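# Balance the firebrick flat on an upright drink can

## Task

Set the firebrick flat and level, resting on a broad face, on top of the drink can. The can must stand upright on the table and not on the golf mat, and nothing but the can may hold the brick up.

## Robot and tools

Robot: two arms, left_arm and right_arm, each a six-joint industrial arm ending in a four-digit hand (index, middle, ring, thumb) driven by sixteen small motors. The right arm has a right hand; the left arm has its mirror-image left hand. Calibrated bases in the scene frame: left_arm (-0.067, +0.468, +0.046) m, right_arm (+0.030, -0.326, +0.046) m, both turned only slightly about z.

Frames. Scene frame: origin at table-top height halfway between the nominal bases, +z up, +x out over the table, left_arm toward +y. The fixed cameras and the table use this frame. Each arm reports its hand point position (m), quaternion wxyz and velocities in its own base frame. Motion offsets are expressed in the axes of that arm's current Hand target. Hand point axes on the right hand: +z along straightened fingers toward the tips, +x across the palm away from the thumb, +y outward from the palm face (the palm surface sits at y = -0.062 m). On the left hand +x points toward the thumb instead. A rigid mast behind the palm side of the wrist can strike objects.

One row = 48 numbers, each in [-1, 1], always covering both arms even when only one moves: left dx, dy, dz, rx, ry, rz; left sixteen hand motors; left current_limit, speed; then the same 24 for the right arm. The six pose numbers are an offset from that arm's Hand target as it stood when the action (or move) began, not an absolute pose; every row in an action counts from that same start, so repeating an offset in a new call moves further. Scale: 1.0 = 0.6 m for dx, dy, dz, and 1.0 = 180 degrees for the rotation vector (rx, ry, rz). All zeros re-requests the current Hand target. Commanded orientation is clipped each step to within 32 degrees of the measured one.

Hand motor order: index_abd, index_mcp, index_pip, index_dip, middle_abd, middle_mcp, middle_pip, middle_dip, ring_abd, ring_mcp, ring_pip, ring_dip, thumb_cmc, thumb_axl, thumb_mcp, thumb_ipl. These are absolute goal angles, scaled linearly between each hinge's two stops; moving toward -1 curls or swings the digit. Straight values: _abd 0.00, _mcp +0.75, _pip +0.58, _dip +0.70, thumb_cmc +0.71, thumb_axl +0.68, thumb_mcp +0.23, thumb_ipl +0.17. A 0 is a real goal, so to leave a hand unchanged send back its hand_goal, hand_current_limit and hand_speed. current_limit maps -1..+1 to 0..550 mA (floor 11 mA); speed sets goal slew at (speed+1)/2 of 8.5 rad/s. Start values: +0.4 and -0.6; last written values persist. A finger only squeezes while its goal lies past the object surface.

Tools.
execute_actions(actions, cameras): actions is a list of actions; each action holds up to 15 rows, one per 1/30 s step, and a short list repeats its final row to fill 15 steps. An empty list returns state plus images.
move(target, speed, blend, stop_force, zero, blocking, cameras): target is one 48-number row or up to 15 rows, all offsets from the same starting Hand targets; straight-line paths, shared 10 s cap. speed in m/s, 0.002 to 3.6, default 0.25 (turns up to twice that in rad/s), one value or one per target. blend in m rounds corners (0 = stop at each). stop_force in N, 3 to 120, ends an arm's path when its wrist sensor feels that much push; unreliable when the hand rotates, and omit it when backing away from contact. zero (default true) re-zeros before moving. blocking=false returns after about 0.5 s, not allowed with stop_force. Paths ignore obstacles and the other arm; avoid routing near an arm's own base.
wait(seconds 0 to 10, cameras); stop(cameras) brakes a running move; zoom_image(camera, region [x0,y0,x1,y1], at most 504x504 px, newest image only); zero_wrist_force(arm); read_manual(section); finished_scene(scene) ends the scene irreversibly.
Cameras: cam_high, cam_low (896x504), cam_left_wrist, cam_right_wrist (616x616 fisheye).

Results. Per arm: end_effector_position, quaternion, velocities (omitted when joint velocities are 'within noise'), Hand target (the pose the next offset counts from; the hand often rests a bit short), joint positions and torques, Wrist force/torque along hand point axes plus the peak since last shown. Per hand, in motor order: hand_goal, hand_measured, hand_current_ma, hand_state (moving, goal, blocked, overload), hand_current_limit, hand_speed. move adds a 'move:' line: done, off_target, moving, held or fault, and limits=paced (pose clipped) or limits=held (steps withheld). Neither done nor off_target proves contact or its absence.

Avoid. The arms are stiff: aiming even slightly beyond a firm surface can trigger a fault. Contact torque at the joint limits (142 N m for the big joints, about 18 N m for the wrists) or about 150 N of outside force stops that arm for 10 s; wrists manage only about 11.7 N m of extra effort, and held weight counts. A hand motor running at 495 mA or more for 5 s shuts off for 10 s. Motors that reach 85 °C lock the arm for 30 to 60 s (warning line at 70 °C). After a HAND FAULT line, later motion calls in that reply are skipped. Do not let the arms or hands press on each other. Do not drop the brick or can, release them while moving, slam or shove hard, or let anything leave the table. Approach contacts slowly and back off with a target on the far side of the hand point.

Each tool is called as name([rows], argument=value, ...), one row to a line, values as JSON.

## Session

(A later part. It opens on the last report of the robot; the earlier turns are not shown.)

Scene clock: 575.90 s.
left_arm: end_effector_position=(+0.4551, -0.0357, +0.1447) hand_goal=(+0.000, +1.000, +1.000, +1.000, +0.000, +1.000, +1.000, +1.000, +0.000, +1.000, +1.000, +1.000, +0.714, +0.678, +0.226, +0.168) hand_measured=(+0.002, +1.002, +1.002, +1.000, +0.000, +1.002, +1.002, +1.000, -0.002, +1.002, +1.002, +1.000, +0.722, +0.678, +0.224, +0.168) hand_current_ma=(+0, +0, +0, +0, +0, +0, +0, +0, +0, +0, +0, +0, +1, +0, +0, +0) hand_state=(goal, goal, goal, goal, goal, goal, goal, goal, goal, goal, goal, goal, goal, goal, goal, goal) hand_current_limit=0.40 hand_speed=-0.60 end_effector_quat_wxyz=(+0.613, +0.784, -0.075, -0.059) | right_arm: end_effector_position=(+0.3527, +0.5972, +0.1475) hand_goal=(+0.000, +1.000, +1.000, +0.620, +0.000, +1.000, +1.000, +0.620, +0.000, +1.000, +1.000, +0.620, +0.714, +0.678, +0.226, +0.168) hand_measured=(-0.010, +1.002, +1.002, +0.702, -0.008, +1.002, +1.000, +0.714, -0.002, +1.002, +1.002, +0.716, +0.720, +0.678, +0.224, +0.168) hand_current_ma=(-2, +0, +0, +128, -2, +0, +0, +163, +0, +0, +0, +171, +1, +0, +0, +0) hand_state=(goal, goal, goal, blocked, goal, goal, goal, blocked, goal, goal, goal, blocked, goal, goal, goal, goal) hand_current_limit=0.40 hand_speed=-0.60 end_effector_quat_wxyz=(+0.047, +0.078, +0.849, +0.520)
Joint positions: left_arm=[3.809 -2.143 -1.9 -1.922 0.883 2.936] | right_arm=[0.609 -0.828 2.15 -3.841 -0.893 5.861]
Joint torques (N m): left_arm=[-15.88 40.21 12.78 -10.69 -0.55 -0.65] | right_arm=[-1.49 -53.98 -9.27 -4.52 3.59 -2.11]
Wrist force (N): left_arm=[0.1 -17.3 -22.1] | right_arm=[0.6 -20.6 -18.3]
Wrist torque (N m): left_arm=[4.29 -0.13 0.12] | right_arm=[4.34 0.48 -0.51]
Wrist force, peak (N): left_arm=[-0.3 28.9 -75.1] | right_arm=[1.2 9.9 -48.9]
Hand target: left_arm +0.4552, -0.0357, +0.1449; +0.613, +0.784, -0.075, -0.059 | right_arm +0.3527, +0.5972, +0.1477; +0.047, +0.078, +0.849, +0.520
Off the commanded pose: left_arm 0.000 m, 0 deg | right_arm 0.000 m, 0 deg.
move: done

move([
  [0,0.0323,-0.0081,0,0,0, 0,1,1,1,0,1,1,1,0,1,1,1,0.714,0.678,0.226,0.168,0.4,-0.6, 0,0.0297,-0.0151,0,0,0, 0,1,1,0.62,0,1,1,0.62,0,1,1,0.62,0.714,0.678,0.226,0.168,0.4,-0.6],
], speed=0.04, cameras=["cam_low","cam_high"])

zoom_image(camera="cam_low", region=[400, 200, 560, 300])

Scene clock: 580.77 s.
left_arm: end_effector_position=(+0.4552, -0.0357, +0.1647) hand_goal=(+0.000, +1.000, +1.000, +1.000, +0.000, +1.000, +1.000, +1.000, +0.000, +1.000, +1.000, +1.000, +0.714, +0.678, +0.226, +0.168) hand_measured=(+0.002, +1.002, +1.002, +1.000, +0.000, +1.002, +1.002, +1.000, -0.002, +1.002, +1.002, +1.000, +0.722, +0.678, +0.224, +0.168) hand_current_ma=(+0, +0, +0, +0, +0, +0, +0, +0, +0, +0, +0, +0, +1, +0, +0, +0) hand_state=(goal, goal, goal, goal, goal, goal, goal, goal, goal, goal, goal, goal, goal, goal, goal, goal) hand_current_limit=0.40 hand_speed=-0.60 end_effector_quat_wxyz=(+0.613, +0.784, -0.075, -0.059) | right_arm: end_effector_position=(+0.3527, +0.5973, +0.1676) hand_goal=(+0.000, +1.000, +1.000, +0.620, +0.000, +1.000, +1.000, +0.620, +0.000, +1.000, +1.000, +0.620, +0.714, +0.678, +0.226, +0.168) hand_measured=(-0.010, +1.002, +1.002, +0.702, -0.008, +1.002, +1.000, +0.714, -0.002, +1.002, +1.002, +0.716, +0.720, +0.678, +0.224, +0.168) hand_current_ma=(-2, +0, +0, +128, -2, +0, +0, +163, +0, +0, +0, +171, +1, +0, +0, +0) hand_state=(goal, goal, goal, blocked, goal, goal, goal, blocked, goal, goal, goal, blocked, goal, goal, goal, goal) hand_current_limit=0.40 hand_speed=-0.60 end_effector_quat_wxyz=(+0.047, +0.078, +0.849, +0.520)
Joint positions: left_arm=[3.809 -2.104 -1.892 -1.968 0.883 2.935] | right_arm=[0.609 -0.882 2.158 -3.795 -0.893 5.861]
Joint torques (N m): left_arm=[-4.75 40.95 13.59 -10.48 -2.21 0.1] | right_arm=[12.09 -52.32 -10.2 -4.39 2.07 -2.57]
Wrist force (N): left_arm=[-0.2 -18.3 -22.5] | right_arm=[1.0 -21.0 -18.5]
Wrist torque (N m): left_arm=[4.28 -0.12 0.11] | right_arm=[4.35 0.41 -0.49]
Wrist force, peak (N): left_arm=[0.1 -17.8 -22.9] | right_arm=[1.1 -21.0 -19.4]
Hand target: left_arm +0.4552, -0.0357, +0.1648; +0.613, +0.784, -0.075, -0.059 | right_arm +0.3527, +0.5973, +0.1677; +0.047, +0.078, +0.849, +0.520
Off the commanded pose: left_arm 0.000 m, 0 deg | right_arm 0.000 m, 0 deg.
move: done
Images, in order (width x height): cam_high 896x504, cam_low 896x504.

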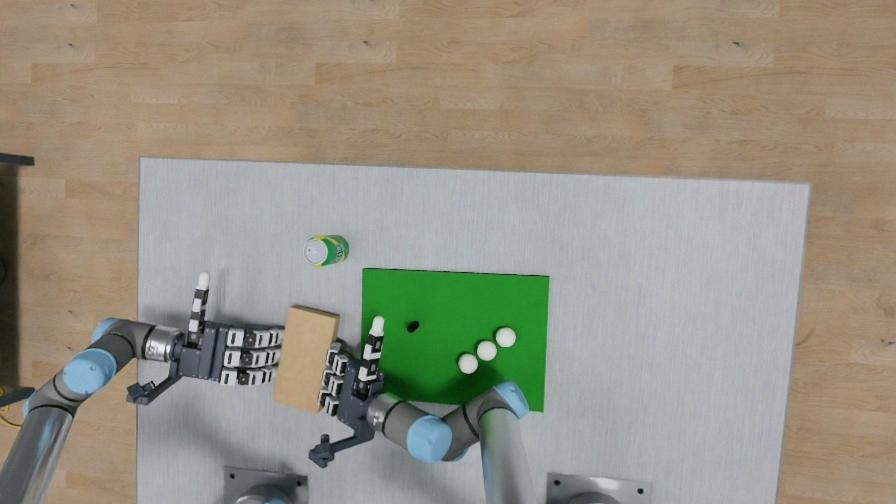

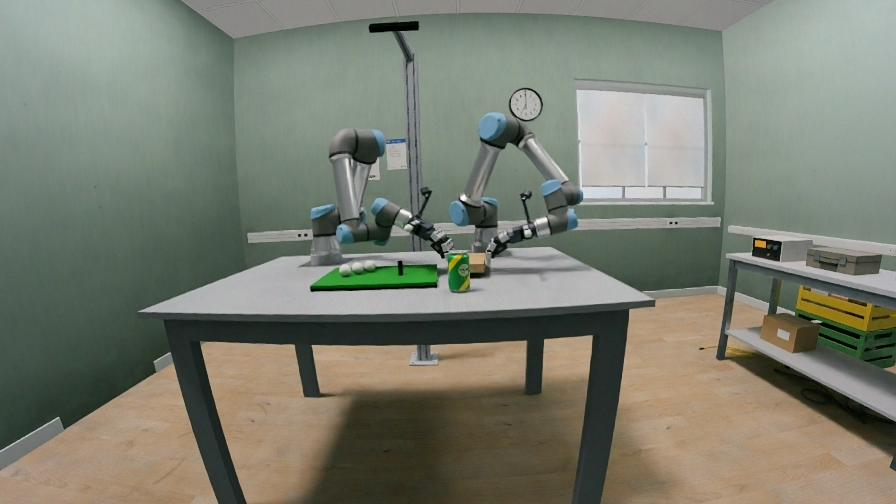

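Scaled by 3.150 from the camera's 896x504 image, which has a finer 1280x720 frame.

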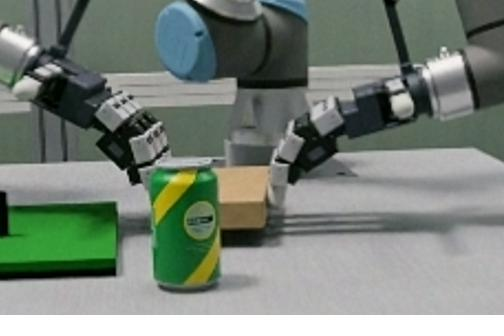

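move([
  [0,0.0005,0.0019,0,0,0, 0,1,1,1,0,1,1,1,0,1,1,1,0.714,0.678,0.226,0.168,0.4,-0.6, 0,0.0009,0.0018,0,0,0, 0,1,1,0.62,0,1,1,0.62,0,1,1,0.62,0.714,0.678,0.226,0.168,0.4,-0.6],
  [0,0.0975,-0.0222,0,0,0, 0,1,1,1,0,1,1,1,0,1,1,1,0.714,0.678,0.226,0.168,0.4,-0.6, 0,0.09,-0.0435,0,0,0, 0,1,1,0.62,0,1,1,0.62,0,1,1,0.62,0.714,0.678,0.226,0.168,0.4,-0.6],
], speed=[0.01,0.05])

Scene clock: 603.27 s.
left_arm: end_effector_position=(+0.4549, -0.0369, +0.2247) hand_goal=(+0.000, +1.000, +1.000, +1.000, +0.000, +1.000, +1.000, +1.000, +0.000, +1.000, +1.000, +1.000, +0.714, +0.678, +0.226, +0.168) hand_measured=(+0.004, +1.004, +1.002, +1.002, +0.002, +1.002, +1.002, +1.000, +0.000, +1.002, +1.002, +1.000, +0.722, +0.678, +0.224, +0.168) hand_current_ma=(+0, +0, +0, +0, +0, +0, +0, +0, +0, +0, +0, +0, +1, +0, +0, +0) hand_state=(goal, goal, goal, goal, goal, goal, goal, goal, goal, goal, goal, goal, goal, goal, goal, goal) hand_current_limit=0.40 hand_speed=-0.60 end_effector_quat_wxyz=(+0.613, +0.784, -0.075, -0.059) | right_arm: end_effector_position=(+0.3529, +0.5986, +0.2275) hand_goal=(+0.000, +1.000, +1.000, +0.620, +0.000, +1.000, +1.000, +0.620, +0.000, +1.000, +1.000, +0.620, +0.714, +0.678, +0.226, +0.168) hand_measured=(-0.008, +1.002, +1.002, +0.718, -0.006, +1.002, +1.002, +0.734, +0.000, +1.004, +1.002, +0.736, +0.720, +0.678, +0.224, +0.168) hand_current_ma=(-1, +0, +0, +180, -1, +0, +0, +232, +0, +0, +0, +243, +1, +0, +0, +0) hand_state=(goal, goal, goal, blocked, goal, goal, goal, blocked, goal, goal, goal, blocked, goal, goal, goal, goal) hand_current_limit=0.40 hand_speed=-0.60 end_effector_quat_wxyz=(+0.047, +0.077, +0.849, +0.520)
Joint positions: left_arm=[3.807 -1.999 -1.857 -2.109 0.882 2.935] | right_arm=[0.611 -1.039 2.162 -3.643 -0.895 5.862]
Joint torques (N m): left_arm=[-24.7 37.27 11.22 -14.67 -2.81 0.85] | right_arm=[5.99 -50.23 -40.68 -5.44 2.77 -2.45]
Wrist force (N): left_arm=[0.0 -23.2 -39.2] | right_arm=[0.6 -29.2 -33.6]
Wrist torque (N m): left_arm=[7.11 -0.45 0.22] | right_arm=[7.28 0.75 -0.66]
Wrist force, peak (N): left_arm=[0.1 -23.0 -40.1] | right_arm=[0.6 -28.8 -35.0]
Hand target: left_arm +0.4549, -0.0369, +0.2248; +0.613, +0.784, -0.075, -0.059 | right_arm +0.3530, +0.5985, +0.2277; +0.047, +0.078, +0.849, +0.520
Off the commanded pose: left_arm 0.000 m, 0 deg | right_arm 0.000 m, 0 deg.
move: done

move([
  [0.102,0.0891,-0.0215,0,0,0, 0,1,1,1,0,1,1,1,0,1,1,1,0.714,0.678,0.226,0.168,0.4,-0.6, -0.1018,0.0815,-0.042,0,0,0, 0,1,1,0.62,0,1,1,0.62,0,1,1,0.62,0.714,0.678,0.226,0.168,0.4,-0.6],
], speed=0.05, cameras=["cam_high","cam_low"])

zoom_image(camera="cam_high", region=[240, 220, 400, 400])

zoom_image(camera="cam_low", region=[400, 200, 560, 300])

Scene clock: 615.07 s.
left_arm: end_effector_position=(+0.5148, -0.0489, +0.2798) hand_goal=(+0.000, +1.000, +1.000, +1.000, +0.000, +1.000, +1.000, +1.000, +0.000, +1.000, +1.000, +1.000, +0.714, +0.678, +0.226, +0.168) hand_measured=(+0.004, +1.004, +1.002, +1.002, +0.002, +1.002, +1.002, +1.000, +0.000, +1.002, +1.002, +1.000, +0.722, +0.678, +0.224, +0.168) hand_current_ma=(+0, +0, +0, +0, +0, +0, +0, +0, +0, +0, +0, +0, +1, +0, +0, +0) hand_state=(goal, goal, goal, goal, goal, goal, goal, goal, goal, goal, goal, goal, goal, goal, goal, goal) hand_current_limit=0.40 hand_speed=-0.60 end_effector_quat_wxyz=(+0.613, +0.784, -0.075, -0.059) | right_arm: end_effector_position=(+0.4129, +0.5873, +0.2826) hand_goal=(+0.000, +1.000, +1.000, +0.620, +0.000, +1.000, +1.000, +0.620, +0.000, +1.000, +1.000, +0.620, +0.714, +0.678, +0.226, +0.168) hand_measured=(-0.004, +1.002, +1.002, +0.718, -0.002, +1.002, +1.002, +0.734, +0.004, +1.004, +1.002, +0.738, +0.720, +0.678, +0.224, +0.168) hand_current_ma=(+0, +0, +0, +180, +0, +0, +0, +232, +0, +0, +0, +248, +1, +0, +0, +0) hand_state=(goal, goal, goal, blocked, goal, goal, goal, blocked, goal, goal, goal, blocked, goal, goal, goal, goal) hand_current_limit=0.40 hand_speed=-0.60 end_effector_quat_wxyz=(+0.047, +0.078, +0.849, +0.520)
Joint positions: left_arm=[3.723 -2.021 -1.651 -2.268 0.802 2.898] | right_arm=[0.52 -1.134 2.065 -3.403 -0.823 5.79]
Joint torques (N m): left_arm=[-30.88 24.32 20.34 -12.7 -5.5 -1.17] | right_arm=[-0.25 -49.13 -40.51 -5.21 10.39 -2.69]
Wrist force (N): left_arm=[-0.7 -21.1 -37.6] | right_arm=[0.3 -27.7 -32.6]
Wrist torque (N m): left_arm=[6.87 -0.47 0.07] | right_arm=[6.91 0.54 -0.87]
Wrist force, peak (N): left_arm=[-0.3 -23.3 -39.1] | right_arm=[0.7 -29.3 -33.9]
Hand target: left_arm +0.5149, -0.0489, +0.2798; +0.613, +0.784, -0.075, -0.059 | right_arm +0.4130, +0.5873, +0.2827; +0.047, +0.078, +0.849, +0.520
Off the commanded pose: left_arm 0.000 m, 0 deg | right_arm 0.000 m, 0 deg.
move: done
Images, in order (width x height): cam_high 896x504, cam_low 896x504.

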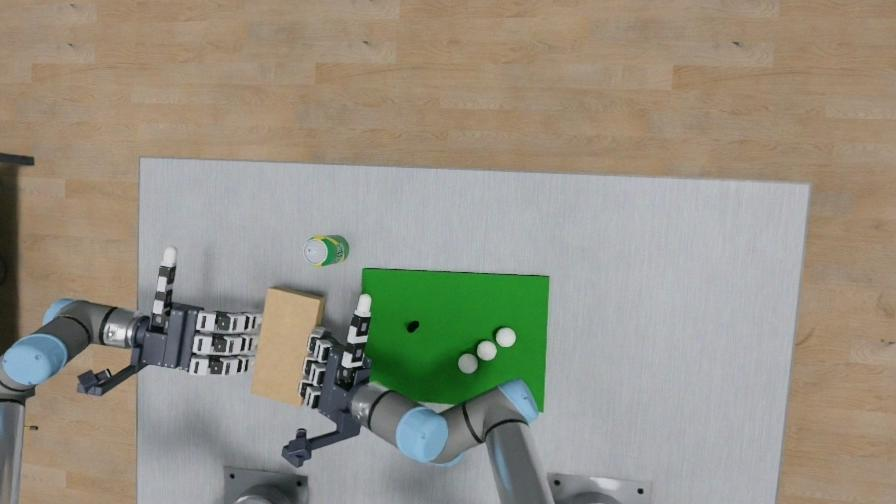

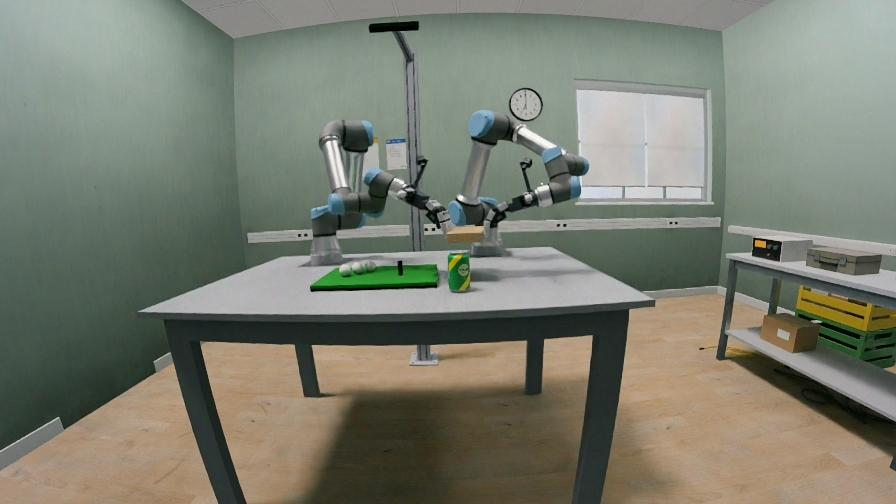

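Scaled by 2.800 from the camera's 896x504 image, which has a finer 1280x720 frame.

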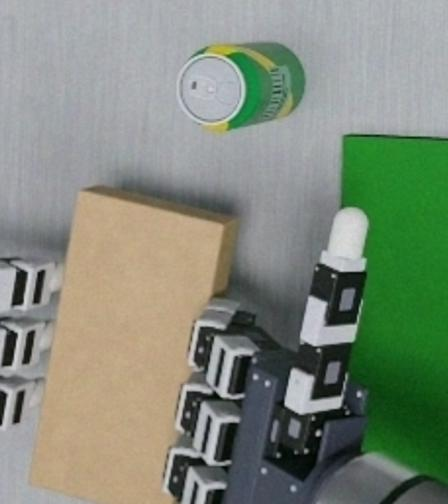

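Scaled by 3.150 from the camera's 896x504 image, which has a finer 1280x720 frame.

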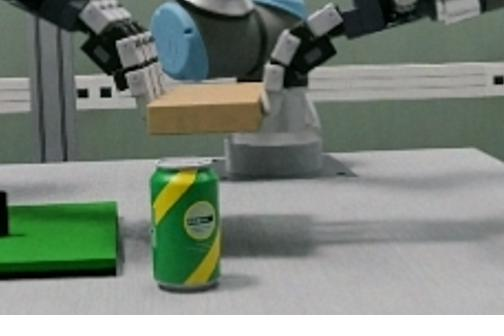

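move([
  [0.1697,0.008,-0.0025,0,0,0, 0,1,1,1,0,1,1,1,0,1,1,1,0.714,0.678,0.226,0.168,0.4,-0.6, -0.1693,0.008,-0.003,0,0,0, 0,1,1,0.62,0,1,1,0.62,0,1,1,0.62,0.714,0.678,0.226,0.168,0.4,-0.6],
], speed=0.05)

Scene clock: 624.93 s.
left_arm: end_effector_position=(+0.6148, -0.0679, +0.2849) hand_goal=(+0.000, +1.000, +1.000, +1.000, +0.000, +1.000, +1.000, +1.000, +0.000, +1.000, +1.000, +1.000, +0.714, +0.678, +0.226, +0.168) hand_measured=(+0.002, +1.004, +1.002, +1.002, +0.000, +1.002, +1.002, +1.000, -0.002, +1.002, +1.002, +1.000, +0.722, +0.678, +0.224, +0.168) hand_current_ma=(+0, +0, +0, +0, +0, +0, +0, +0, +0, +0, +0, +0, +1, +0, +0, +0) hand_state=(goal, goal, goal, goal, goal, goal, goal, goal, goal, goal, goal, goal, goal, goal, goal, goal) hand_current_limit=0.40 hand_speed=-0.60 end_effector_quat_wxyz=(+0.613, +0.784, -0.075, -0.059) | right_arm: end_effector_position=(+0.5129, +0.5695, +0.2877) hand_goal=(+0.000, +1.000, +1.000, +0.620, +0.000, +1.000, +1.000, +0.620, +0.000, +1.000, +1.000, +0.620, +0.714, +0.678, +0.226, +0.168) hand_measured=(-0.002, +1.002, +1.002, +0.718, +0.000, +1.002, +1.002, +0.734, +0.006, +1.004, +1.002, +0.738, +0.720, +0.678, +0.224, +0.168) hand_current_ma=(+0, +0, +0, +180, +0, +0, +0, +232, +1, +0, +0, +248, +1, +0, +0, +0) hand_state=(goal, goal, goal, blocked, goal, goal, goal, blocked, goal, goal, goal, blocked, goal, goal, goal, goal) hand_current_limit=0.40 hand_speed=-0.60 end_effector_quat_wxyz=(+0.047, +0.078, +0.849, +0.520)
Joint positions: left_arm=[3.612 -2.203 -1.346 -2.349 0.699 2.84] | right_arm=[0.402 -1.056 1.885 -3.223 -0.732 5.68]
Joint torques (N m): left_arm=[-31.58 34.24 21.3 -10.3 -6.01 -0.97] | right_arm=[3.18 -32.76 -39.81 -4.39 11.42 -2.65]
Wrist force (N): left_arm=[-0.8 -21.2 -34.2] | right_arm=[-0.5 -27.0 -29.2]
Wrist torque (N m): left_arm=[6.28 -0.48 0.02] | right_arm=[6.33 0.44 -0.90]
Wrist force, peak (N): left_arm=[-0.4 -22.6 -37.6] | right_arm=[0.4 -28.7 -32.2]
Hand target: left_arm +0.6149, -0.0679, +0.2849; +0.613, +0.784, -0.075, -0.059 | right_arm +0.5130, +0.5695, +0.2877; +0.047, +0.078, +0.849, +0.520
Off the commanded pose: left_arm 0.000 m, 0 deg | right_arm 0.000 m, 0 deg.
move: done

move([
  [0.1612,-0.0002,-0.0003,0,0,0, 0,1,1,1,0,1,1,1,0,1,1,1,0.714,0.678,0.226,0.168,0.4,-0.6, -0.161,0.0005,0.0011,0,0,0, 0,1,1,0.62,0,1,1,0.62,0,1,1,0.62,0.714,0.678,0.226,0.168,0.4,-0.6],
], speed=0.05, cameras=["all"])

zoom_image(camera="cam_high", region=[200, 160, 400, 360])

zoom_image(camera="cam_low", region=[400, 200, 560, 300])

zoom_image(camera="cam_right_wrist", region=[120, 150, 420, 400])

Scene clock: 632.93 s.
left_arm: end_effector_position=(+0.7099, -0.0860, +0.2848) hand_goal=(+0.000, +1.000, +1.000, +1.000, +0.000, +1.000, +1.000, +1.000, +0.000, +1.000, +1.000, +1.000, +0.714, +0.678, +0.226, +0.168) hand_measured=(+0.002, +1.004, +1.002, +1.002, +0.000, +1.002, +1.002, +1.000, -0.002, +1.002, +1.002, +1.000, +0.722, +0.678, +0.224, +0.168) hand_current_ma=(+0, +0, +0, +0, +0, +0, +0, +0, +0, +0, +0, +0, +1, +0, +0, +0) hand_state=(goal, goal, goal, goal, goal, goal, goal, goal, goal, goal, goal, goal, goal, goal, goal, goal) hand_current_limit=0.40 hand_speed=-0.60 end_effector_quat_wxyz=(+0.613, +0.784, -0.075, -0.059) | right_arm: end_effector_position=(+0.6081, +0.5528, +0.2876) hand_goal=(+0.000, +1.000, +1.000, +0.620, +0.000, +1.000, +1.000, +0.620, +0.000, +1.000, +1.000, +0.620, +0.714, +0.678, +0.226, +0.168) hand_measured=(+0.000, +1.002, +1.002, +0.718, +0.000, +1.002, +1.002, +0.734, +0.008, +1.004, +1.002, +0.738, +0.720, +0.678, +0.224, +0.168) hand_current_ma=(+0, +0, +0, +180, +0, +0, +0, +232, +1, +0, +0, +248, +1, +0, +0, +0) hand_state=(goal, goal, goal, blocked, goal, goal, goal, blocked, goal, goal, goal, blocked, goal, goal, goal, goal) hand_current_limit=0.40 hand_speed=-0.60 end_effector_quat_wxyz=(+0.047, +0.078, +0.849, +0.520)
Joint positions: left_arm=[3.531 -2.413 -0.978 -2.465 0.624 2.788] | right_arm=[0.316 -0.95 1.674 -3.047 -0.672 5.587]
Joint torques (N m): left_arm=[-35.35 41.94 25.59 -8.87 -6.64 -1.07] | right_arm=[6.66 -38.77 -38.73 -4 12.12 -2.5]
Wrist force (N): left_arm=[-1.2 -19.8 -33.2] | right_arm=[-0.1 -25.7 -29.0]
Wrist torque (N m): left_arm=[6.07 -0.49 -0.04] | right_arm=[6.12 0.34 -0.94]
Wrist force, peak (N): left_arm=[-0.5 -21.5 -34.4] | right_arm=[-0.1 -27.3 -29.3]
Hand target: left_arm +0.7099, -0.0860, +0.2848; +0.613, +0.784, -0.075, -0.059 | right_arm +0.6082, +0.5528, +0.2876; +0.047, +0.078, +0.849, +0.520
Off the commanded pose: left_arm 0.000 m, 0 deg | right_arm 0.000 m, 0 deg.
move: done

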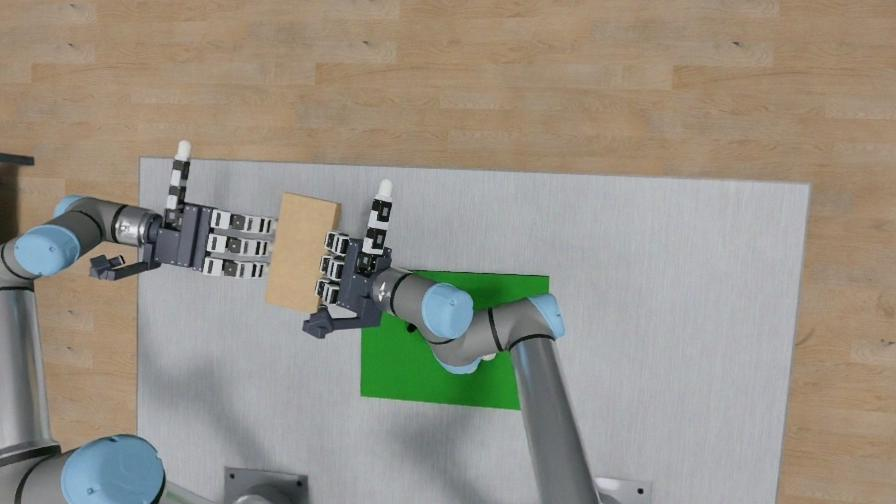

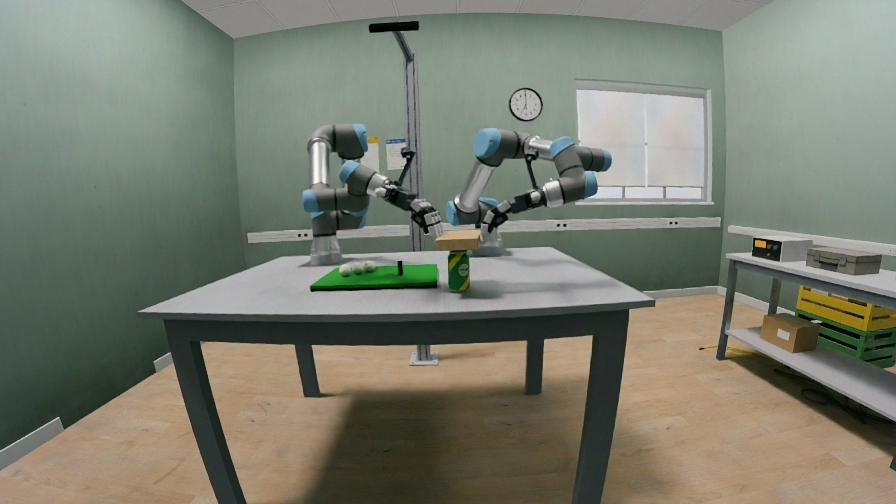

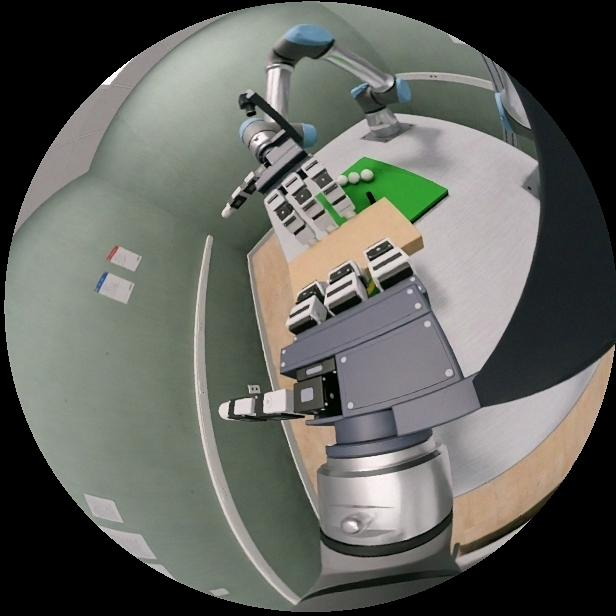

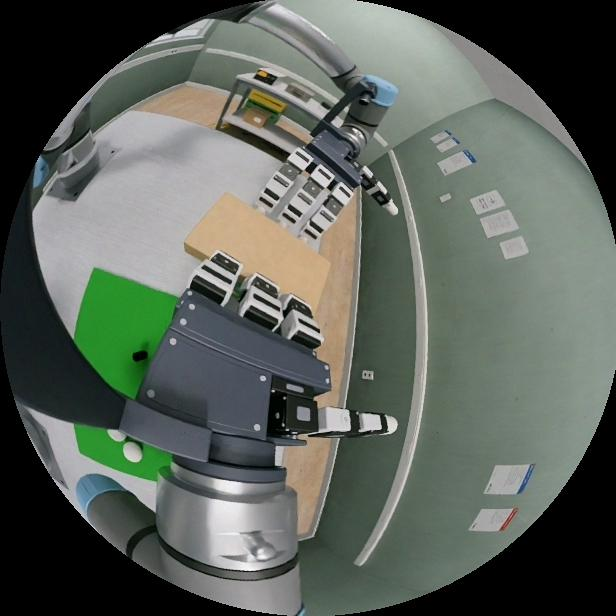

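Scaled by 2.520 from the camera's 896x504 image, which has a finer 1280x720 frame.

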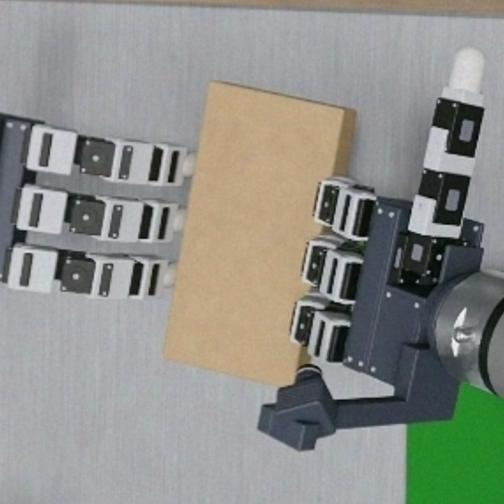

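Scaled by 3.150 from the camera's 896x504 image, which has a finer 1280x720 frame.

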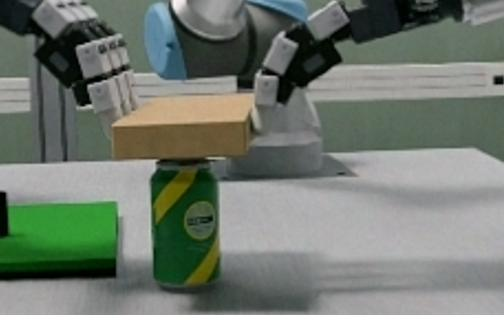

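Scaled by 1.680 from the camera's 616x616 image, which has a finer 880x880 frame.

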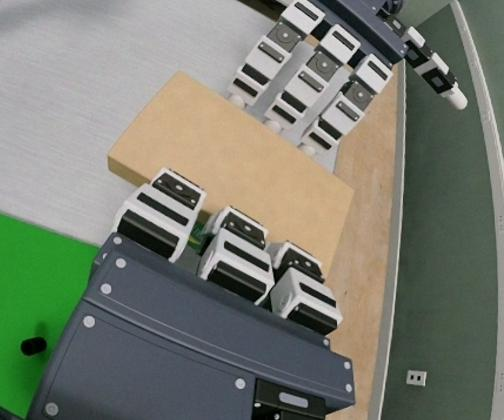

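move([
  [0.0058,0.0033,0.0135,0,0,0, 0,1,1,1,0,1,1,1,0,1,1,1,0.714,0.678,0.226,0.168,0.4,-0.6, -0.0058,-0.0063,-0.0125,0,0,0, 0,1,1,0.62,0,1,1,0.62,0,1,1,0.62,0.714,0.678,0.226,0.168,0.4,-0.6],
  [0.0058,-0.0258,0.0208,0,0,0, 0,1,1,1,0,1,1,1,0,1,1,1,0.714,0.678,0.226,0.168,0.4,-0.6, -0.0058,-0.033,0.0012,0,0,0, 0,1,1,0.62,0,1,1,0.62,0,1,1,0.62,0.714,0.678,0.226,0.168,0.4,-0.6],
], speed=[0.03,0.03], cameras=["cam_high","cam_low"])

zoom_image(camera="cam_low", region=[400, 200, 560, 300])

zoom_image(camera="cam_high", region=[200, 160, 400, 360])

Scene clock: 650.47 s.
left_arm: end_effector_position=(+0.7118, -0.0949, +0.2670) hand_goal=(+0.000, +1.000, +1.000, +1.000, +0.000, +1.000, +1.000, +1.000, +0.000, +1.000, +1.000, +1.000, +0.714, +0.678, +0.226, +0.168) hand_measured=(+0.000, +1.004, +1.002, +1.002, -0.002, +1.002, +1.002, +1.000, -0.004, +1.002, +1.002, +1.000, +0.722, +0.678, +0.224, +0.168) hand_current_ma=(+0, +0, +0, +0, +0, +0, +0, +0, +0, +0, +0, +0, +1, +0, +0, +0) hand_state=(goal, goal, goal, goal, goal, goal, goal, goal, goal, goal, goal, goal, goal, goal, goal, goal) hand_current_limit=0.40 hand_speed=-0.60 end_effector_quat_wxyz=(+0.613, +0.784, -0.075, -0.059) | right_arm: end_effector_position=(+0.6101, +0.5439, +0.2698) hand_goal=(+0.000, +1.000, +1.000, +0.620, +0.000, +1.000, +1.000, +0.620, +0.000, +1.000, +1.000, +0.620, +0.714, +0.678, +0.226, +0.168) hand_measured=(+0.000, +1.002, +1.002, +0.718, +0.002, +1.002, +1.002, +0.734, +0.008, +1.004, +1.002, +0.738, +0.720, +0.678, +0.224, +0.168) hand_current_ma=(+0, +0, +0, +180, +0, +0, +0, +232, +1, +0, +0, +248, +1, +0, +0, +0) hand_state=(goal, goal, goal, blocked, goal, goal, goal, blocked, goal, goal, goal, blocked, goal, goal, goal, goal) hand_current_limit=0.40 hand_speed=-0.60 end_effector_quat_wxyz=(+0.047, +0.077, +0.849, +0.520)
Joint positions: left_arm=[3.519 -2.425 -1.004 -2.42 0.613 2.78] | right_arm=[0.302 -0.929 1.694 -3.074 -0.662 5.569]
Joint torques (N m): left_arm=[-34.11 42.11 4 -2.66 -6.68 -0.88] | right_arm=[9.72 -38.99 -18.21 -10.2 12.29 2.11]
Wrist force (N): left_arm=[-1.0 -19.9 -32.8] | right_arm=[0.4 -25.6 -28.6]
Wrist torque (N m): left_arm=[6.01 -0.47 -0.01] | right_arm=[6.13 0.32 -0.89]
Wrist force, peak (N): left_arm=[-0.7 -21.6 -34.1] | right_arm=[0.6 -27.2 -29.1]
Hand target: left_arm +0.7118, -0.0949, +0.2668; +0.613, +0.784, -0.075, -0.059 | right_arm +0.6101, +0.5439, +0.2696; +0.047, +0.078, +0.849, +0.520
Off the commanded pose: left_arm 0.000 m, 0 deg | right_arm 0.000 m, 0 deg.
move: done
Images, in order (width x height): cam_high 896x504, cam_low 896x504.

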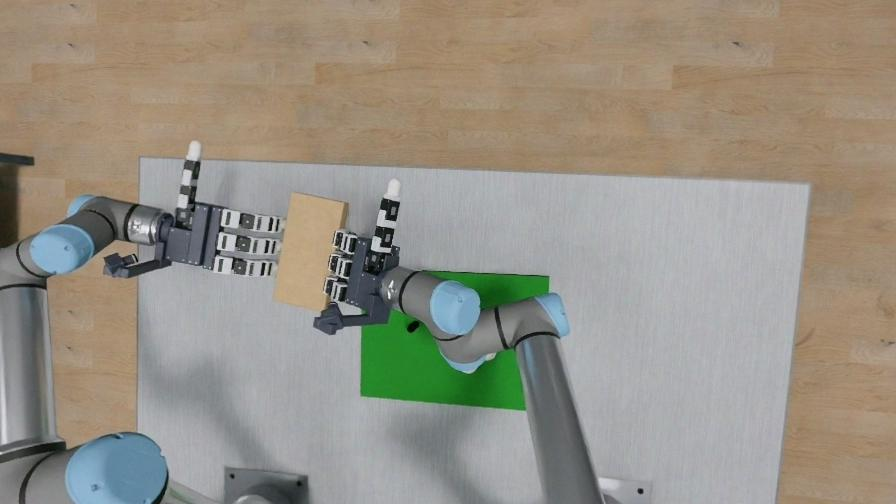

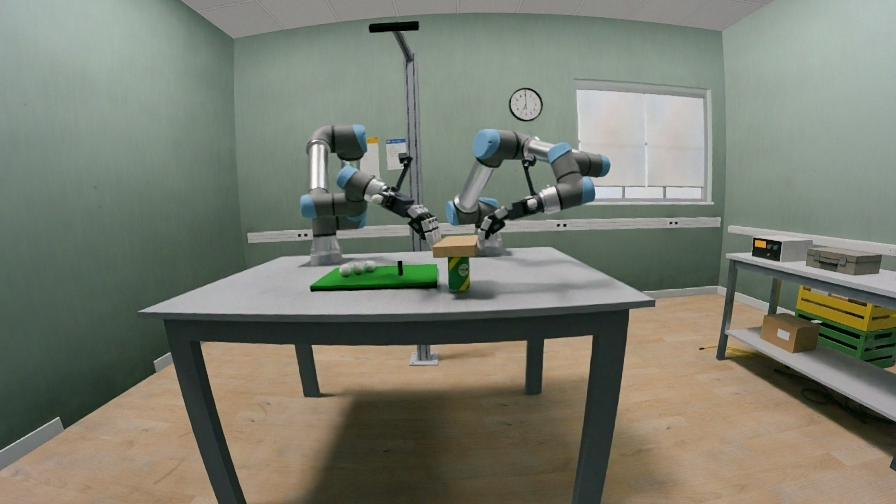

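Scaled by 3.150 from the camera's 896x504 image, which has a finer 1280x720 frame.

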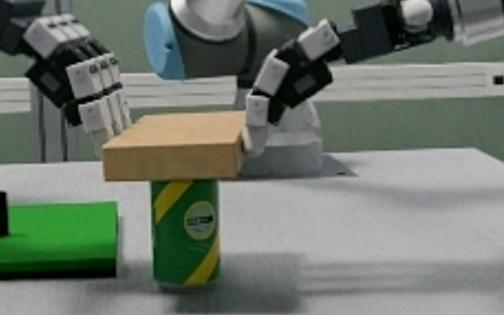

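Scaled by 2.520 from the camera's 896x504 image, which has a finer 1280x720 frame.

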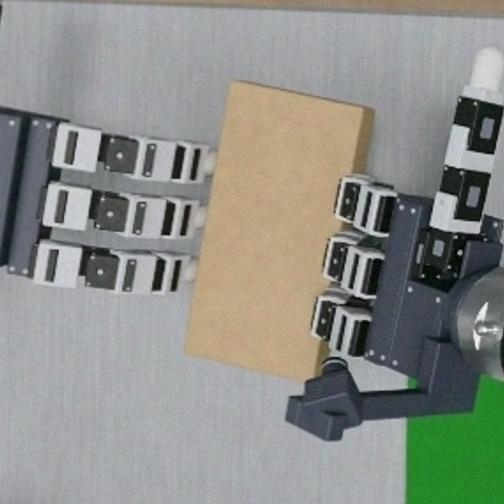

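move([
  [0,-0.0129,0.0032,0,0,0, 0,1,1,1,0,1,1,1,0,1,1,1,0.714,0.678,0.226,0.168,0.4,-0.6, 0,-0.0119,0.0061,0,0,0, 0,1,1,0.62,0,1,1,0.62,0,1,1,0.62,0.714,0.678,0.226,0.168,0.4,-0.6],
], speed=0.006, stop_force=5)

Scene clock: 658.93 s.
left_arm: end_effector_position=(+0.7118, -0.0949, +0.2646) hand_goal=(+0.000, +1.000, +1.000, +1.000, +0.000, +1.000, +1.000, +1.000, +0.000, +1.000, +1.000, +1.000, +0.714, +0.678, +0.226, +0.168) hand_measured=(+0.000, +1.004, +1.002, +1.002, -0.002, +1.002, +1.002, +1.000, -0.004, +1.002, +1.002, +1.000, +0.722, +0.678, +0.224, +0.168) hand_current_ma=(+0, +0, +0, +0, +0, +0, +0, +0, +0, +0, +0, +0, +1, +0, +0, +0) hand_state=(goal, goal, goal, goal, goal, goal, goal, goal, goal, goal, goal, goal, goal, goal, goal, goal) hand_current_limit=0.40 hand_speed=-0.60 end_effector_quat_wxyz=(+0.613, +0.784, -0.075, -0.059) | right_arm: end_effector_position=(+0.6101, +0.5439, +0.2688) hand_goal=(+0.000, +1.000, +1.000, +0.620, +0.000, +1.000, +1.000, +0.620, +0.000, +1.000, +1.000, +0.620, +0.714, +0.678, +0.226, +0.168) hand_measured=(+0.000, +1.002, +1.002, +0.718, +0.002, +1.002, +1.002, +0.734, +0.008, +1.002, +1.002, +0.738, +0.720, +0.678, +0.224, +0.168) hand_current_ma=(+0, +0, +0, +180, +0, +0, +0, +232, +1, +0, +0, +248, +1, +0, +0, +0) hand_state=(goal, goal, goal, blocked, goal, goal, goal, blocked, goal, goal, goal, blocked, goal, goal, goal, goal) hand_current_limit=0.40 hand_speed=-0.60 end_effector_quat_wxyz=(+0.047, +0.078, +0.849, +0.520)
Joint positions: left_arm=[3.519 -2.427 -1.007 -2.416 0.613 2.78] | right_arm=[0.302 -0.928 1.694 -3.076 -0.662 5.57]
Joint torques (N m): left_arm=[-27.53 59.67 23.09 -8.51 -6.38 -0.26] | right_arm=[21.18 -50.7 -32.2 -2.52 5.12 2.1]
Wrist force (N): left_arm=[-1.2 -19.0 -38.5] | right_arm=[-0.3 -17.4 -37.7]
Wrist torque (N m): left_arm=[6.78 -0.64 -0.16] | right_arm=[6.87 0.63 -0.67]
Wrist force, peak (N): left_arm=[-1.4 -18.2 -40.6] | right_arm=[0.2 -13.4 -41.5]
Hand target: left_arm +0.7118, -0.0949, +0.2646; +0.613, +0.784, -0.075, -0.059 (not the last commanded pose) | right_arm +0.6101, +0.5439, +0.2688; +0.047, +0.078, +0.849, +0.520 (not the last commanded pose)
Off the commanded pose: left_arm 0.006 m, 0 deg | right_arm 0.007 m, 0 deg.
move: contact (left_arm, right_arm)

move([
  [0,-0.0008,0.0002,0,0,0, 0,1,1,1,0,1,1,1,0,1,1,1,0.714,0.678,0.226,0.168,0.4,-0.6, 0,-0.0013,0.0007,0,0,0, 0,1,1,0.62,0,1,1,0.62,0,1,1,0.62,0.714,0.678,0.226,0.168,0.4,-0.6],
], speed=0.01, cameras=["cam_low"])

zoom_image(camera="cam_low", region=[420, 220, 500, 300])

Scene clock: 668.00 s.
left_arm: end_effector_position=(+0.7118, -0.0949, +0.2642) hand_goal=(+0.000, +1.000, +1.000, +1.000, +0.000, +1.000, +1.000, +1.000, +0.000, +1.000, +1.000, +1.000, +0.714, +0.678, +0.226, +0.168) hand_measured=(+0.000, +1.004, +1.002, +1.002, -0.002, +1.002, +1.002, +1.000, -0.004, +1.002, +1.002, +1.000, +0.722, +0.678, +0.224, +0.168) hand_current_ma=(+0, +0, +0, +0, +0, +0, +0, +0, +0, +0, +0, +0, +1, +0, +0, +0) hand_state=(goal, goal, goal, goal, goal, goal, goal, goal, goal, goal, goal, goal, goal, goal, goal, goal) hand_current_limit=0.40 hand_speed=-0.60 end_effector_quat_wxyz=(+0.613, +0.784, -0.075, -0.058) | right_arm: end_effector_position=(+0.6101, +0.5439, +0.2681) hand_goal=(+0.000, +1.000, +1.000, +0.620, +0.000, +1.000, +1.000, +0.620, +0.000, +1.000, +1.000, +0.620, +0.714, +0.678, +0.226, +0.168) hand_measured=(+0.000, +1.002, +1.002, +0.718, +0.000, +1.002, +1.002, +0.734, +0.008, +1.002, +1.002, +0.738, +0.720, +0.678, +0.224, +0.168) hand_current_ma=(+0, +0, +0, +180, +0, +0, +0, +232, +1, +0, +0, +248, +1, +0, +0, +0) hand_state=(goal, goal, goal, blocked, goal, goal, goal, blocked, goal, goal, goal, blocked, goal, goal, goal, goal) hand_current_limit=0.40 hand_speed=-0.60 end_effector_quat_wxyz=(+0.047, +0.077, +0.849, +0.520)
Joint positions: left_arm=[3.519 -2.427 -1.007 -2.415 0.613 2.78] | right_arm=[0.302 -0.926 1.695 -3.078 -0.662 5.57]
Joint torques (N m): left_arm=[-32.63 37.57 1.29 -2.78 -6.72 -0.13] | right_arm=[23.95 -21.44 -7.21 -4.16 3.17 2.22]
Wrist force (N): left_arm=[-1.4 -12.4 -46.2] | right_arm=[0.9 -3.4 -51.2]
Wrist torque (N m): left_arm=[7.71 -0.82 -0.31] | right_arm=[8.00 1.06 -0.15]
Wrist force, peak (N): left_arm=[-1.4 -12.4 -46.2] | right_arm=[0.9 -3.4 -51.2]
Hand target: left_arm +0.7118, -0.0949, +0.2641; +0.613, +0.784, -0.075, -0.059 | right_arm +0.6101, +0.5439, +0.2679; +0.047, +0.078, +0.849, +0.520
Off the commanded pose: left_arm 0.000 m, 0 deg | right_arm 0.000 m, 0 deg.
move: done
Images, in order (width x height): cam_low 896x504.

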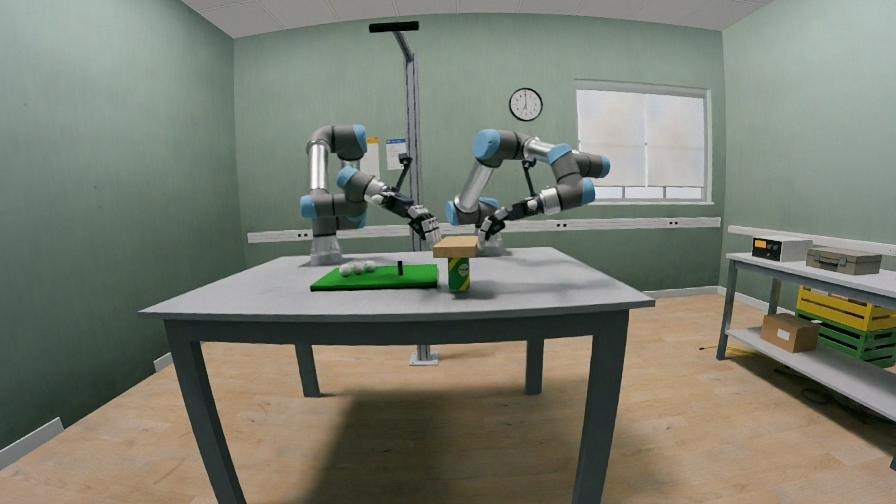

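Scaled by 6.300 from the camera's 896x504 image, which has a finer 1280x720 frame.

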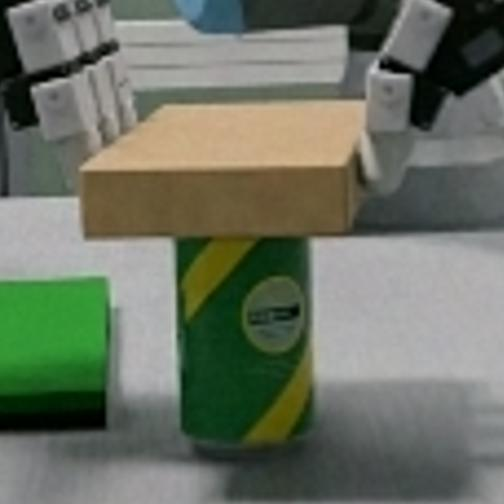

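move([
  [0,0,0,0,0,0, 0,1,1,1,0,1,1,1,0,1,1,1,0.714,0.678,0.226,0.168,0.4,-0.6, 0,0.0015,-0.0008,0,0,0, 0,1,1,0.62,0,1,1,0.62,0,1,1,0.62,0.714,0.678,0.226,0.168,0.4,-0.6],
], speed=0.01)

Scene clock: 674.53 s.
left_arm: end_effector_position=(+0.7118, -0.0949, +0.2641) hand_goal=(+0.000, +1.000, +1.000, +1.000, +0.000, +1.000, +1.000, +1.000, +0.000, +1.000, +1.000, +1.000, +0.714, +0.678, +0.226, +0.168) hand_measured=(+0.000, +1.004, +1.002, +1.002, -0.002, +1.002, +1.002, +1.000, -0.004, +1.002, +1.002, +1.000, +0.722, +0.678, +0.224, +0.168) hand_current_ma=(+0, +0, +0, +0, +0, +0, +0, +0, +0, +0, +0, +0, +1, +0, +0, +0) hand_state=(goal, goal, goal, goal, goal, goal, goal, goal, goal, goal, goal, goal, goal, goal, goal, goal) hand_current_limit=0.40 hand_speed=-0.60 end_effector_quat_wxyz=(+0.613, +0.784, -0.075, -0.059) | right_arm: end_effector_position=(+0.6101, +0.5439, +0.2687) hand_goal=(+0.000, +1.000, +1.000, +0.620, +0.000, +1.000, +1.000, +0.620, +0.000, +1.000, +1.000, +0.620, +0.714, +0.678, +0.226, +0.168) hand_measured=(+0.000, +1.002, +1.002, +0.718, +0.002, +1.002, +1.002, +0.734, +0.008, +1.002, +1.002, +0.738, +0.720, +0.678, +0.224, +0.168) hand_current_ma=(+0, +0, +0, +180, +0, +0, +0, +232, +2, +0, +0, +248, +1, +0, +0, +0) hand_state=(goal, goal, goal, blocked, goal, goal, goal, blocked, goal, goal, goal, blocked, goal, goal, goal, goal) hand_current_limit=0.40 hand_speed=-0.60 end_effector_quat_wxyz=(+0.047, +0.078, +0.849, +0.520)
Joint positions: left_arm=[3.519 -2.427 -1.007 -2.415 0.613 2.78] | right_arm=[0.302 -0.928 1.694 -3.076 -0.662 5.57]
Joint torques (N m): left_arm=[-37.97 37.62 2.83 -2.64 -5.44 -0.02] | right_arm=[21.6 -49.55 -33.34 -2.13 2.72 1.5]
Wrist force (N): left_arm=[-1.2 -13.1 -42.8] | right_arm=[-0.1 -15.5 -38.1]
Wrist torque (N m): left_arm=[7.13 -0.77 -0.33] | right_arm=[6.81 0.60 -0.59]
Wrist force, peak (N): left_arm=[-1.1 -13.0 -48.0] | right_arm=[0.6 -0.2 -54.6]
Hand target: left_arm +0.7118, -0.0949, +0.2641; +0.613, +0.784, -0.075, -0.059 | right_arm +0.6101, +0.5439, +0.2689; +0.047, +0.078, +0.849, +0.520
Off the commanded pose: left_arm 0.000 m, 0 deg | right_arm 0.000 m, 0 deg.
move: done

move([
  [0,-0.0008,-0.0032,0,0,0, 0,1,1,1,0,1,1,1,0,1,1,1,0.714,0.678,0.226,0.168,0.4,-0.6, 0,-0.0015,-0.003,0,0,0, 0,1,1,0.62,0,1,1,0.62,0,1,1,0.62,0.714,0.678,0.226,0.168,0.4,-0.6],
], speed=0.005, cameras=["cam_low"])

zoom_image(camera="cam_low", region=[420, 220, 500, 300])

Scene clock: 680.23 s.
left_arm: end_effector_position=(+0.7122, -0.0930, +0.2641) hand_goal=(+0.000, +1.000, +1.000, +1.000, +0.000, +1.000, +1.000, +1.000, +0.000, +1.000, +1.000, +1.000, +0.714, +0.678, +0.226, +0.168) hand_measured=(-0.002, +1.002, +1.002, +1.000, -0.002, +1.002, +1.000, +1.000, -0.004, +1.002, +1.000, +1.000, +0.722, +0.678, +0.224, +0.168) hand_current_ma=(+0, +0, +0, +0, +0, +0, +0, +0, +0, +0, +0, +0, +1, +0, +0, +0) hand_state=(goal, goal, goal, goal, goal, goal, goal, goal, goal, goal, goal, goal, goal, goal, goal, goal) hand_current_limit=0.40 hand_speed=-0.60 end_effector_quat_wxyz=(+0.613, +0.784, -0.075, -0.059) | right_arm: end_effector_position=(+0.6097, +0.5420, +0.2690) hand_goal=(+0.000, +1.000, +1.000, +0.620, +0.000, +1.000, +1.000, +0.620, +0.000, +1.000, +1.000, +0.620, +0.714, +0.678, +0.226, +0.168) hand_measured=(+0.000, +1.002, +1.000, +0.694, +0.002, +1.002, +1.000, +0.704, +0.008, +1.002, +1.000, +0.708, +0.720, +0.678, +0.224, +0.168) hand_current_ma=(+0, +0, +0, +106, +0, +0, +0, +134, +2, +0, +0, +148, +1, +0, +0, +0) hand_state=(goal, goal, goal, blocked, goal, goal, goal, blocked, goal, goal, goal, blocked, goal, goal, goal, goal) hand_current_limit=0.40 hand_speed=-0.60 end_effector_quat_wxyz=(+0.047, +0.077, +0.849, +0.520)
Joint positions: left_arm=[3.521 -2.43 -1.003 -2.418 0.615 2.781] | right_arm=[0.299 -0.931 1.699 -3.075 -0.66 5.566]
Joint torques (N m): left_arm=[-2.08 43.12 30.54 -4.49 0.61 0.62] | right_arm=[-4.42 -57.67 -13.35 -2.82 7.87 -2.88]
Wrist force (N): left_arm=[-0.4 -12.7 -8.7] | right_arm=[0.5 -12.5 -6.4]
Wrist torque (N m): left_arm=[1.98 0.08 0.08] | right_arm=[2.06 0.03 -0.40]
Wrist force, peak (N): left_arm=[-1.1 -12.8 -42.8] | right_arm=[-0.2 -15.1 -38.3]
Hand target: left_arm +0.7122, -0.0929, +0.2641; +0.613, +0.784, -0.075, -0.059 | right_arm +0.6097, +0.5420, +0.2690; +0.047, +0.078, +0.849, +0.520
Off the commanded pose: left_arm 0.000 m, 0 deg | right_arm 0.000 m, 0 deg.
move: done
Images, in order (width x height): cam_low 896x504.

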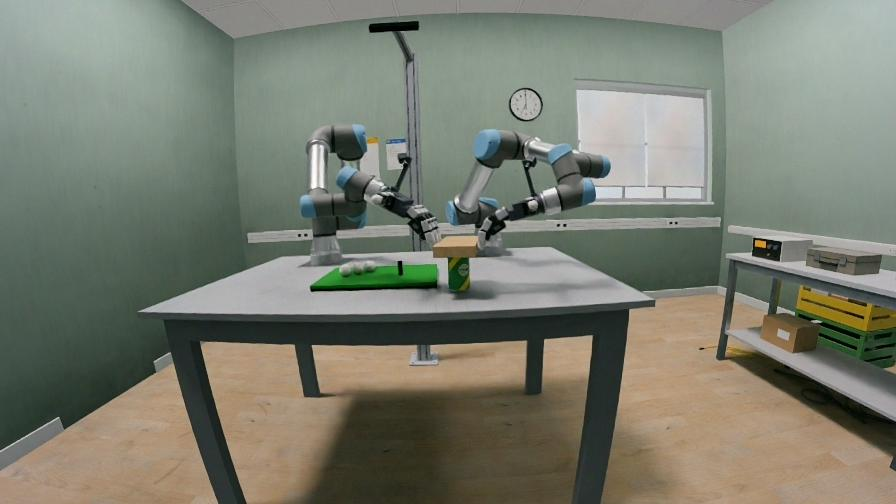

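Scaled by 6.300 from the camera's 896x504 image, which has a finer 1280x720 frame.

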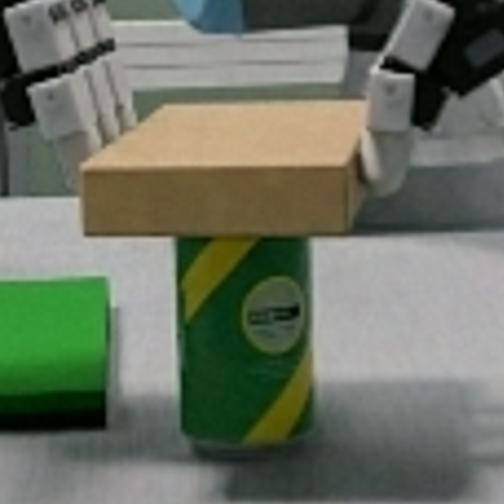

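move([
  [0,-0.00097,0.00024,0,0,0, 0,1,1,1,0,1,1,1,0,1,1,1,0.714,0.678,0.226,0.168,0.4,-0.6, 0,-0.0009,0.00045,0,0,0, 0,1,1,0.62,0,1,1,0.62,0,1,1,0.62,0.714,0.678,0.226,0.168,0.4,-0.6],
], speed=0.005)

Scene clock: 685.43 s.
left_arm: end_effector_position=(+0.7122, -0.0929, +0.2636) hand_goal=(+0.000, +1.000, +1.000, +1.000, +0.000, +1.000, +1.000, +1.000, +0.000, +1.000, +1.000, +1.000, +0.714, +0.678, +0.226, +0.168) hand_measured=(+0.000, +1.002, +1.002, +1.000, -0.002, +1.002, +1.000, +1.000, -0.004, +1.000, +1.000, +1.000, +0.722, +0.678, +0.224, +0.168) hand_current_ma=(+0, +0, +0, +0, +0, +0, +0, +0, +0, +0, +0, +0, +1, +0, +0, +0) hand_state=(goal, goal, goal, goal, goal, goal, goal, goal, goal, goal, goal, goal, goal, goal, goal, goal) hand_current_limit=0.40 hand_speed=-0.60 end_effector_quat_wxyz=(+0.613, +0.784, -0.075, -0.059) | right_arm: end_effector_position=(+0.6097, +0.5419, +0.2684) hand_goal=(+0.000, +1.000, +1.000, +0.620, +0.000, +1.000, +1.000, +0.620, +0.000, +1.000, +1.000, +0.620, +0.714, +0.678, +0.226, +0.168) hand_measured=(+0.000, +1.002, +1.000, +0.692, +0.002, +1.002, +1.000, +0.702, +0.008, +1.002, +1.000, +0.706, +0.720, +0.678, +0.224, +0.168) hand_current_ma=(+0, +0, +0, +101, +0, +0, +0, +128, +2, +0, +0, +140, +1, +0, +0, +0) hand_state=(goal, goal, goal, blocked, goal, goal, goal, blocked, goal, goal, goal, blocked, goal, goal, goal, goal) hand_current_limit=0.40 hand_speed=-0.60 end_effector_quat_wxyz=(+0.047, +0.077, +0.849, +0.520)
Joint positions: left_arm=[3.521 -2.43 -1.003 -2.417 0.615 2.781] | right_arm=[0.299 -0.93 1.699 -3.076 -0.66 5.566]
Joint torques (N m): left_arm=[-2.63 40.67 9.5 0.07 0.76 0.88] | right_arm=[-4.23 -36.65 -12.03 -7.72 7.52 -2.72]
Wrist force (N): left_arm=[-0.3 -8.9 -11.1] | right_arm=[0.7 -11.3 -8.5]
Wrist torque (N m): left_arm=[2.08 0.03 -0.02] | right_arm=[2.27 0.15 -0.27]
Wrist force, peak (N): left_arm=[-0.5 -14.2 -8.4] | right_arm=[0.6 -13.3 -6.3]
Hand target: left_arm +0.7122, -0.0929, +0.2635; +0.613, +0.784, -0.075, -0.059 | right_arm +0.6097, +0.5419, +0.2684; +0.047, +0.078, +0.849, +0.520
Off the commanded pose: left_arm 0.000 m, 0 deg | right_arm 0.000 m, 0 deg.
move: done

move([
  [0,-0.0013,0.00032,0,0,0, 0,1,1,1,0,1,1,1,0,1,1,1,0.714,0.678,0.226,0.168,0.4,-0.6, 0,-0.0015,0.00076,0,0,0, 0,1,1,0.62,0,1,1,0.62,0,1,1,0.62,0.714,0.678,0.226,0.168,0.4,-0.6],
], speed=0.005)

Scene clock: 689.83 s.
left_arm: end_effector_position=(+0.7122, -0.0929, +0.2628) hand_goal=(+0.000, +1.000, +1.000, +1.000, +0.000, +1.000, +1.000, +1.000, +0.000, +1.000, +1.000, +1.000, +0.714, +0.678, +0.226, +0.168) hand_measured=(+0.000, +1.000, +1.000, +1.000, -0.002, +1.000, +1.000, +1.000, -0.004, +1.000, +1.000, +1.000, +0.722, +0.678, +0.224, +0.168) hand_current_ma=(+0, +0, +0, +0, +0, +0, +0, +0, +0, +0, +0, +0, +1, +0, +0, +0) hand_state=(goal, goal, goal, goal, goal, goal, goal, goal, goal, goal, goal, goal, goal, goal, goal, goal) hand_current_limit=0.40 hand_speed=-0.60 end_effector_quat_wxyz=(+0.613, +0.784, -0.075, -0.059) | right_arm: end_effector_position=(+0.6097, +0.5419, +0.2675) hand_goal=(+0.000, +1.000, +1.000, +0.620, +0.000, +1.000, +1.000, +0.620, +0.000, +1.000, +1.000, +0.620, +0.714, +0.678, +0.226, +0.168) hand_measured=(+0.000, +1.002, +1.000, +0.692, +0.002, +1.002, +1.000, +0.702, +0.008, +1.002, +1.000, +0.706, +0.720, +0.678, +0.224, +0.168) hand_current_ma=(+0, +0, +0, +101, +0, +0, +0, +128, +2, +0, +0, +139, +1, +0, +0, +0) hand_state=(goal, goal, goal, blocked, goal, goal, goal, blocked, goal, goal, goal, blocked, goal, goal, goal, goal) hand_current_limit=0.40 hand_speed=-0.60 end_effector_quat_wxyz=(+0.047, +0.077, +0.849, +0.520)
Joint positions: left_arm=[3.521 -2.431 -1.004 -2.415 0.615 2.781] | right_arm=[0.299 -0.928 1.7 -3.078 -0.66 5.566]
Joint torques (N m): left_arm=[-13.09 30.15 2.92 1.09 0.16 0.08] | right_arm=[2.74 -26.03 -7.45 -4.71 2.76 -2.56]
Wrist force (N): left_arm=[-0.5 10.6 -21.1] | right_arm=[0.9 0.5 -23.9]
Wrist torque (N m): left_arm=[2.53 -0.25 -0.44] | right_arm=[3.75 0.61 0.11]
Wrist force, peak (N): left_arm=[-0.5 10.6 -21.1] | right_arm=[0.9 0.5 -23.9]
Hand target: left_arm +0.7122, -0.0929, +0.2627; +0.613, +0.784, -0.075, -0.059 | right_arm +0.6097, +0.5419, +0.2673; +0.047, +0.078, +0.849, +0.520
Off the commanded pose: left_arm 0.000 m, 0 deg | right_arm 0.000 m, 0 deg.
move: done

move([
  [0,0.00065,-0.00017,0,0,0, 0,1,1,1,0,1,1,1,0,1,1,1,0.714,0.678,0.226,0.168,0.4,-0.6, 0,0.0003,-0.00015,0,0,0, 0,1,1,0.7,0,1,1,0.704,0,1,1,0.708,0.714,0.678,0.226,0.168,0.4,-0.9],
], speed=0.005)

Scene clock: 699.67 s.
left_arm: end_effector_position=(+0.7122, -0.0929, +0.2630) hand_goal=(+0.000, +1.000, +1.000, +1.000, +0.000, +1.000, +1.000, +1.000, +0.000, +1.000, +1.000, +1.000, +0.714, +0.678, +0.226, +0.168) hand_measured=(+0.000, +1.000, +1.000, +1.000, -0.002, +1.000, +1.000, +1.000, -0.004, +1.000, +1.000, +1.000, +0.722, +0.678, +0.224, +0.168) hand_current_ma=(+0, +0, +0, +0, +0, +0, +0, +0, +0, +0, +0, +0, +1, +0, +0, +0) hand_state=(goal, goal, goal, goal, goal, goal, goal, goal, goal, goal, goal, goal, goal, goal, goal, goal) hand_current_limit=0.40 hand_speed=-0.60 end_effector_quat_wxyz=(+0.613, +0.784, -0.075, -0.059) | right_arm: end_effector_position=(+0.6097, +0.5419, +0.2674) hand_goal=(+0.000, +1.000, +1.000, +0.700, +0.000, +1.000, +1.000, +0.704, +0.000, +1.000, +1.000, +0.708, +0.714, +0.678, +0.226, +0.168) hand_measured=(+0.000, +1.000, +1.000, +0.708, +0.002, +1.000, +1.000, +0.716, +0.008, +1.000, +1.000, +0.720, +0.720, +0.678, +0.224, +0.168) hand_current_ma=(+0, +0, +0, +2, +0, +0, +0, +4, +2, +0, +0, +4, +1, +0, +0, +0) hand_state=(goal, goal, goal, goal, goal, goal, goal, goal, goal, goal, goal, goal, goal, goal, goal, goal) hand_current_limit=0.40 hand_speed=-0.90 end_effector_quat_wxyz=(+0.047, +0.078, +0.849, +0.520)
Joint positions: left_arm=[3.521 -2.431 -1.004 -2.416 0.615 2.781] | right_arm=[0.299 -0.928 1.7 -3.078 -0.66 5.566]
Joint torques (N m): left_arm=[-16.02 52.08 25.15 -2.55 0.53 -0.51] | right_arm=[6.74 -48.33 -16.78 -0.57 0.67 -2.71]
Wrist force (N): left_arm=[-0.3 3.5 -14.7] | right_arm=[0.6 3.4 -9.1]
Wrist torque (N m): left_arm=[1.90 -0.09 -0.22] | right_arm=[1.47 0.05 0.05]
Wrist force, peak (N): left_arm=[-0.5 12.2 -21.7] | right_arm=[0.9 3.0 -27.0]
Hand target: left_arm +0.7122, -0.0929, +0.2631; +0.613, +0.784, -0.075, -0.059 | right_arm +0.6097, +0.5419, +0.2675; +0.047, +0.078, +0.849, +0.520
Off the commanded pose: left_arm 0.000 m, 0 deg | right_arm 0.000 m, 0 deg.
move: done


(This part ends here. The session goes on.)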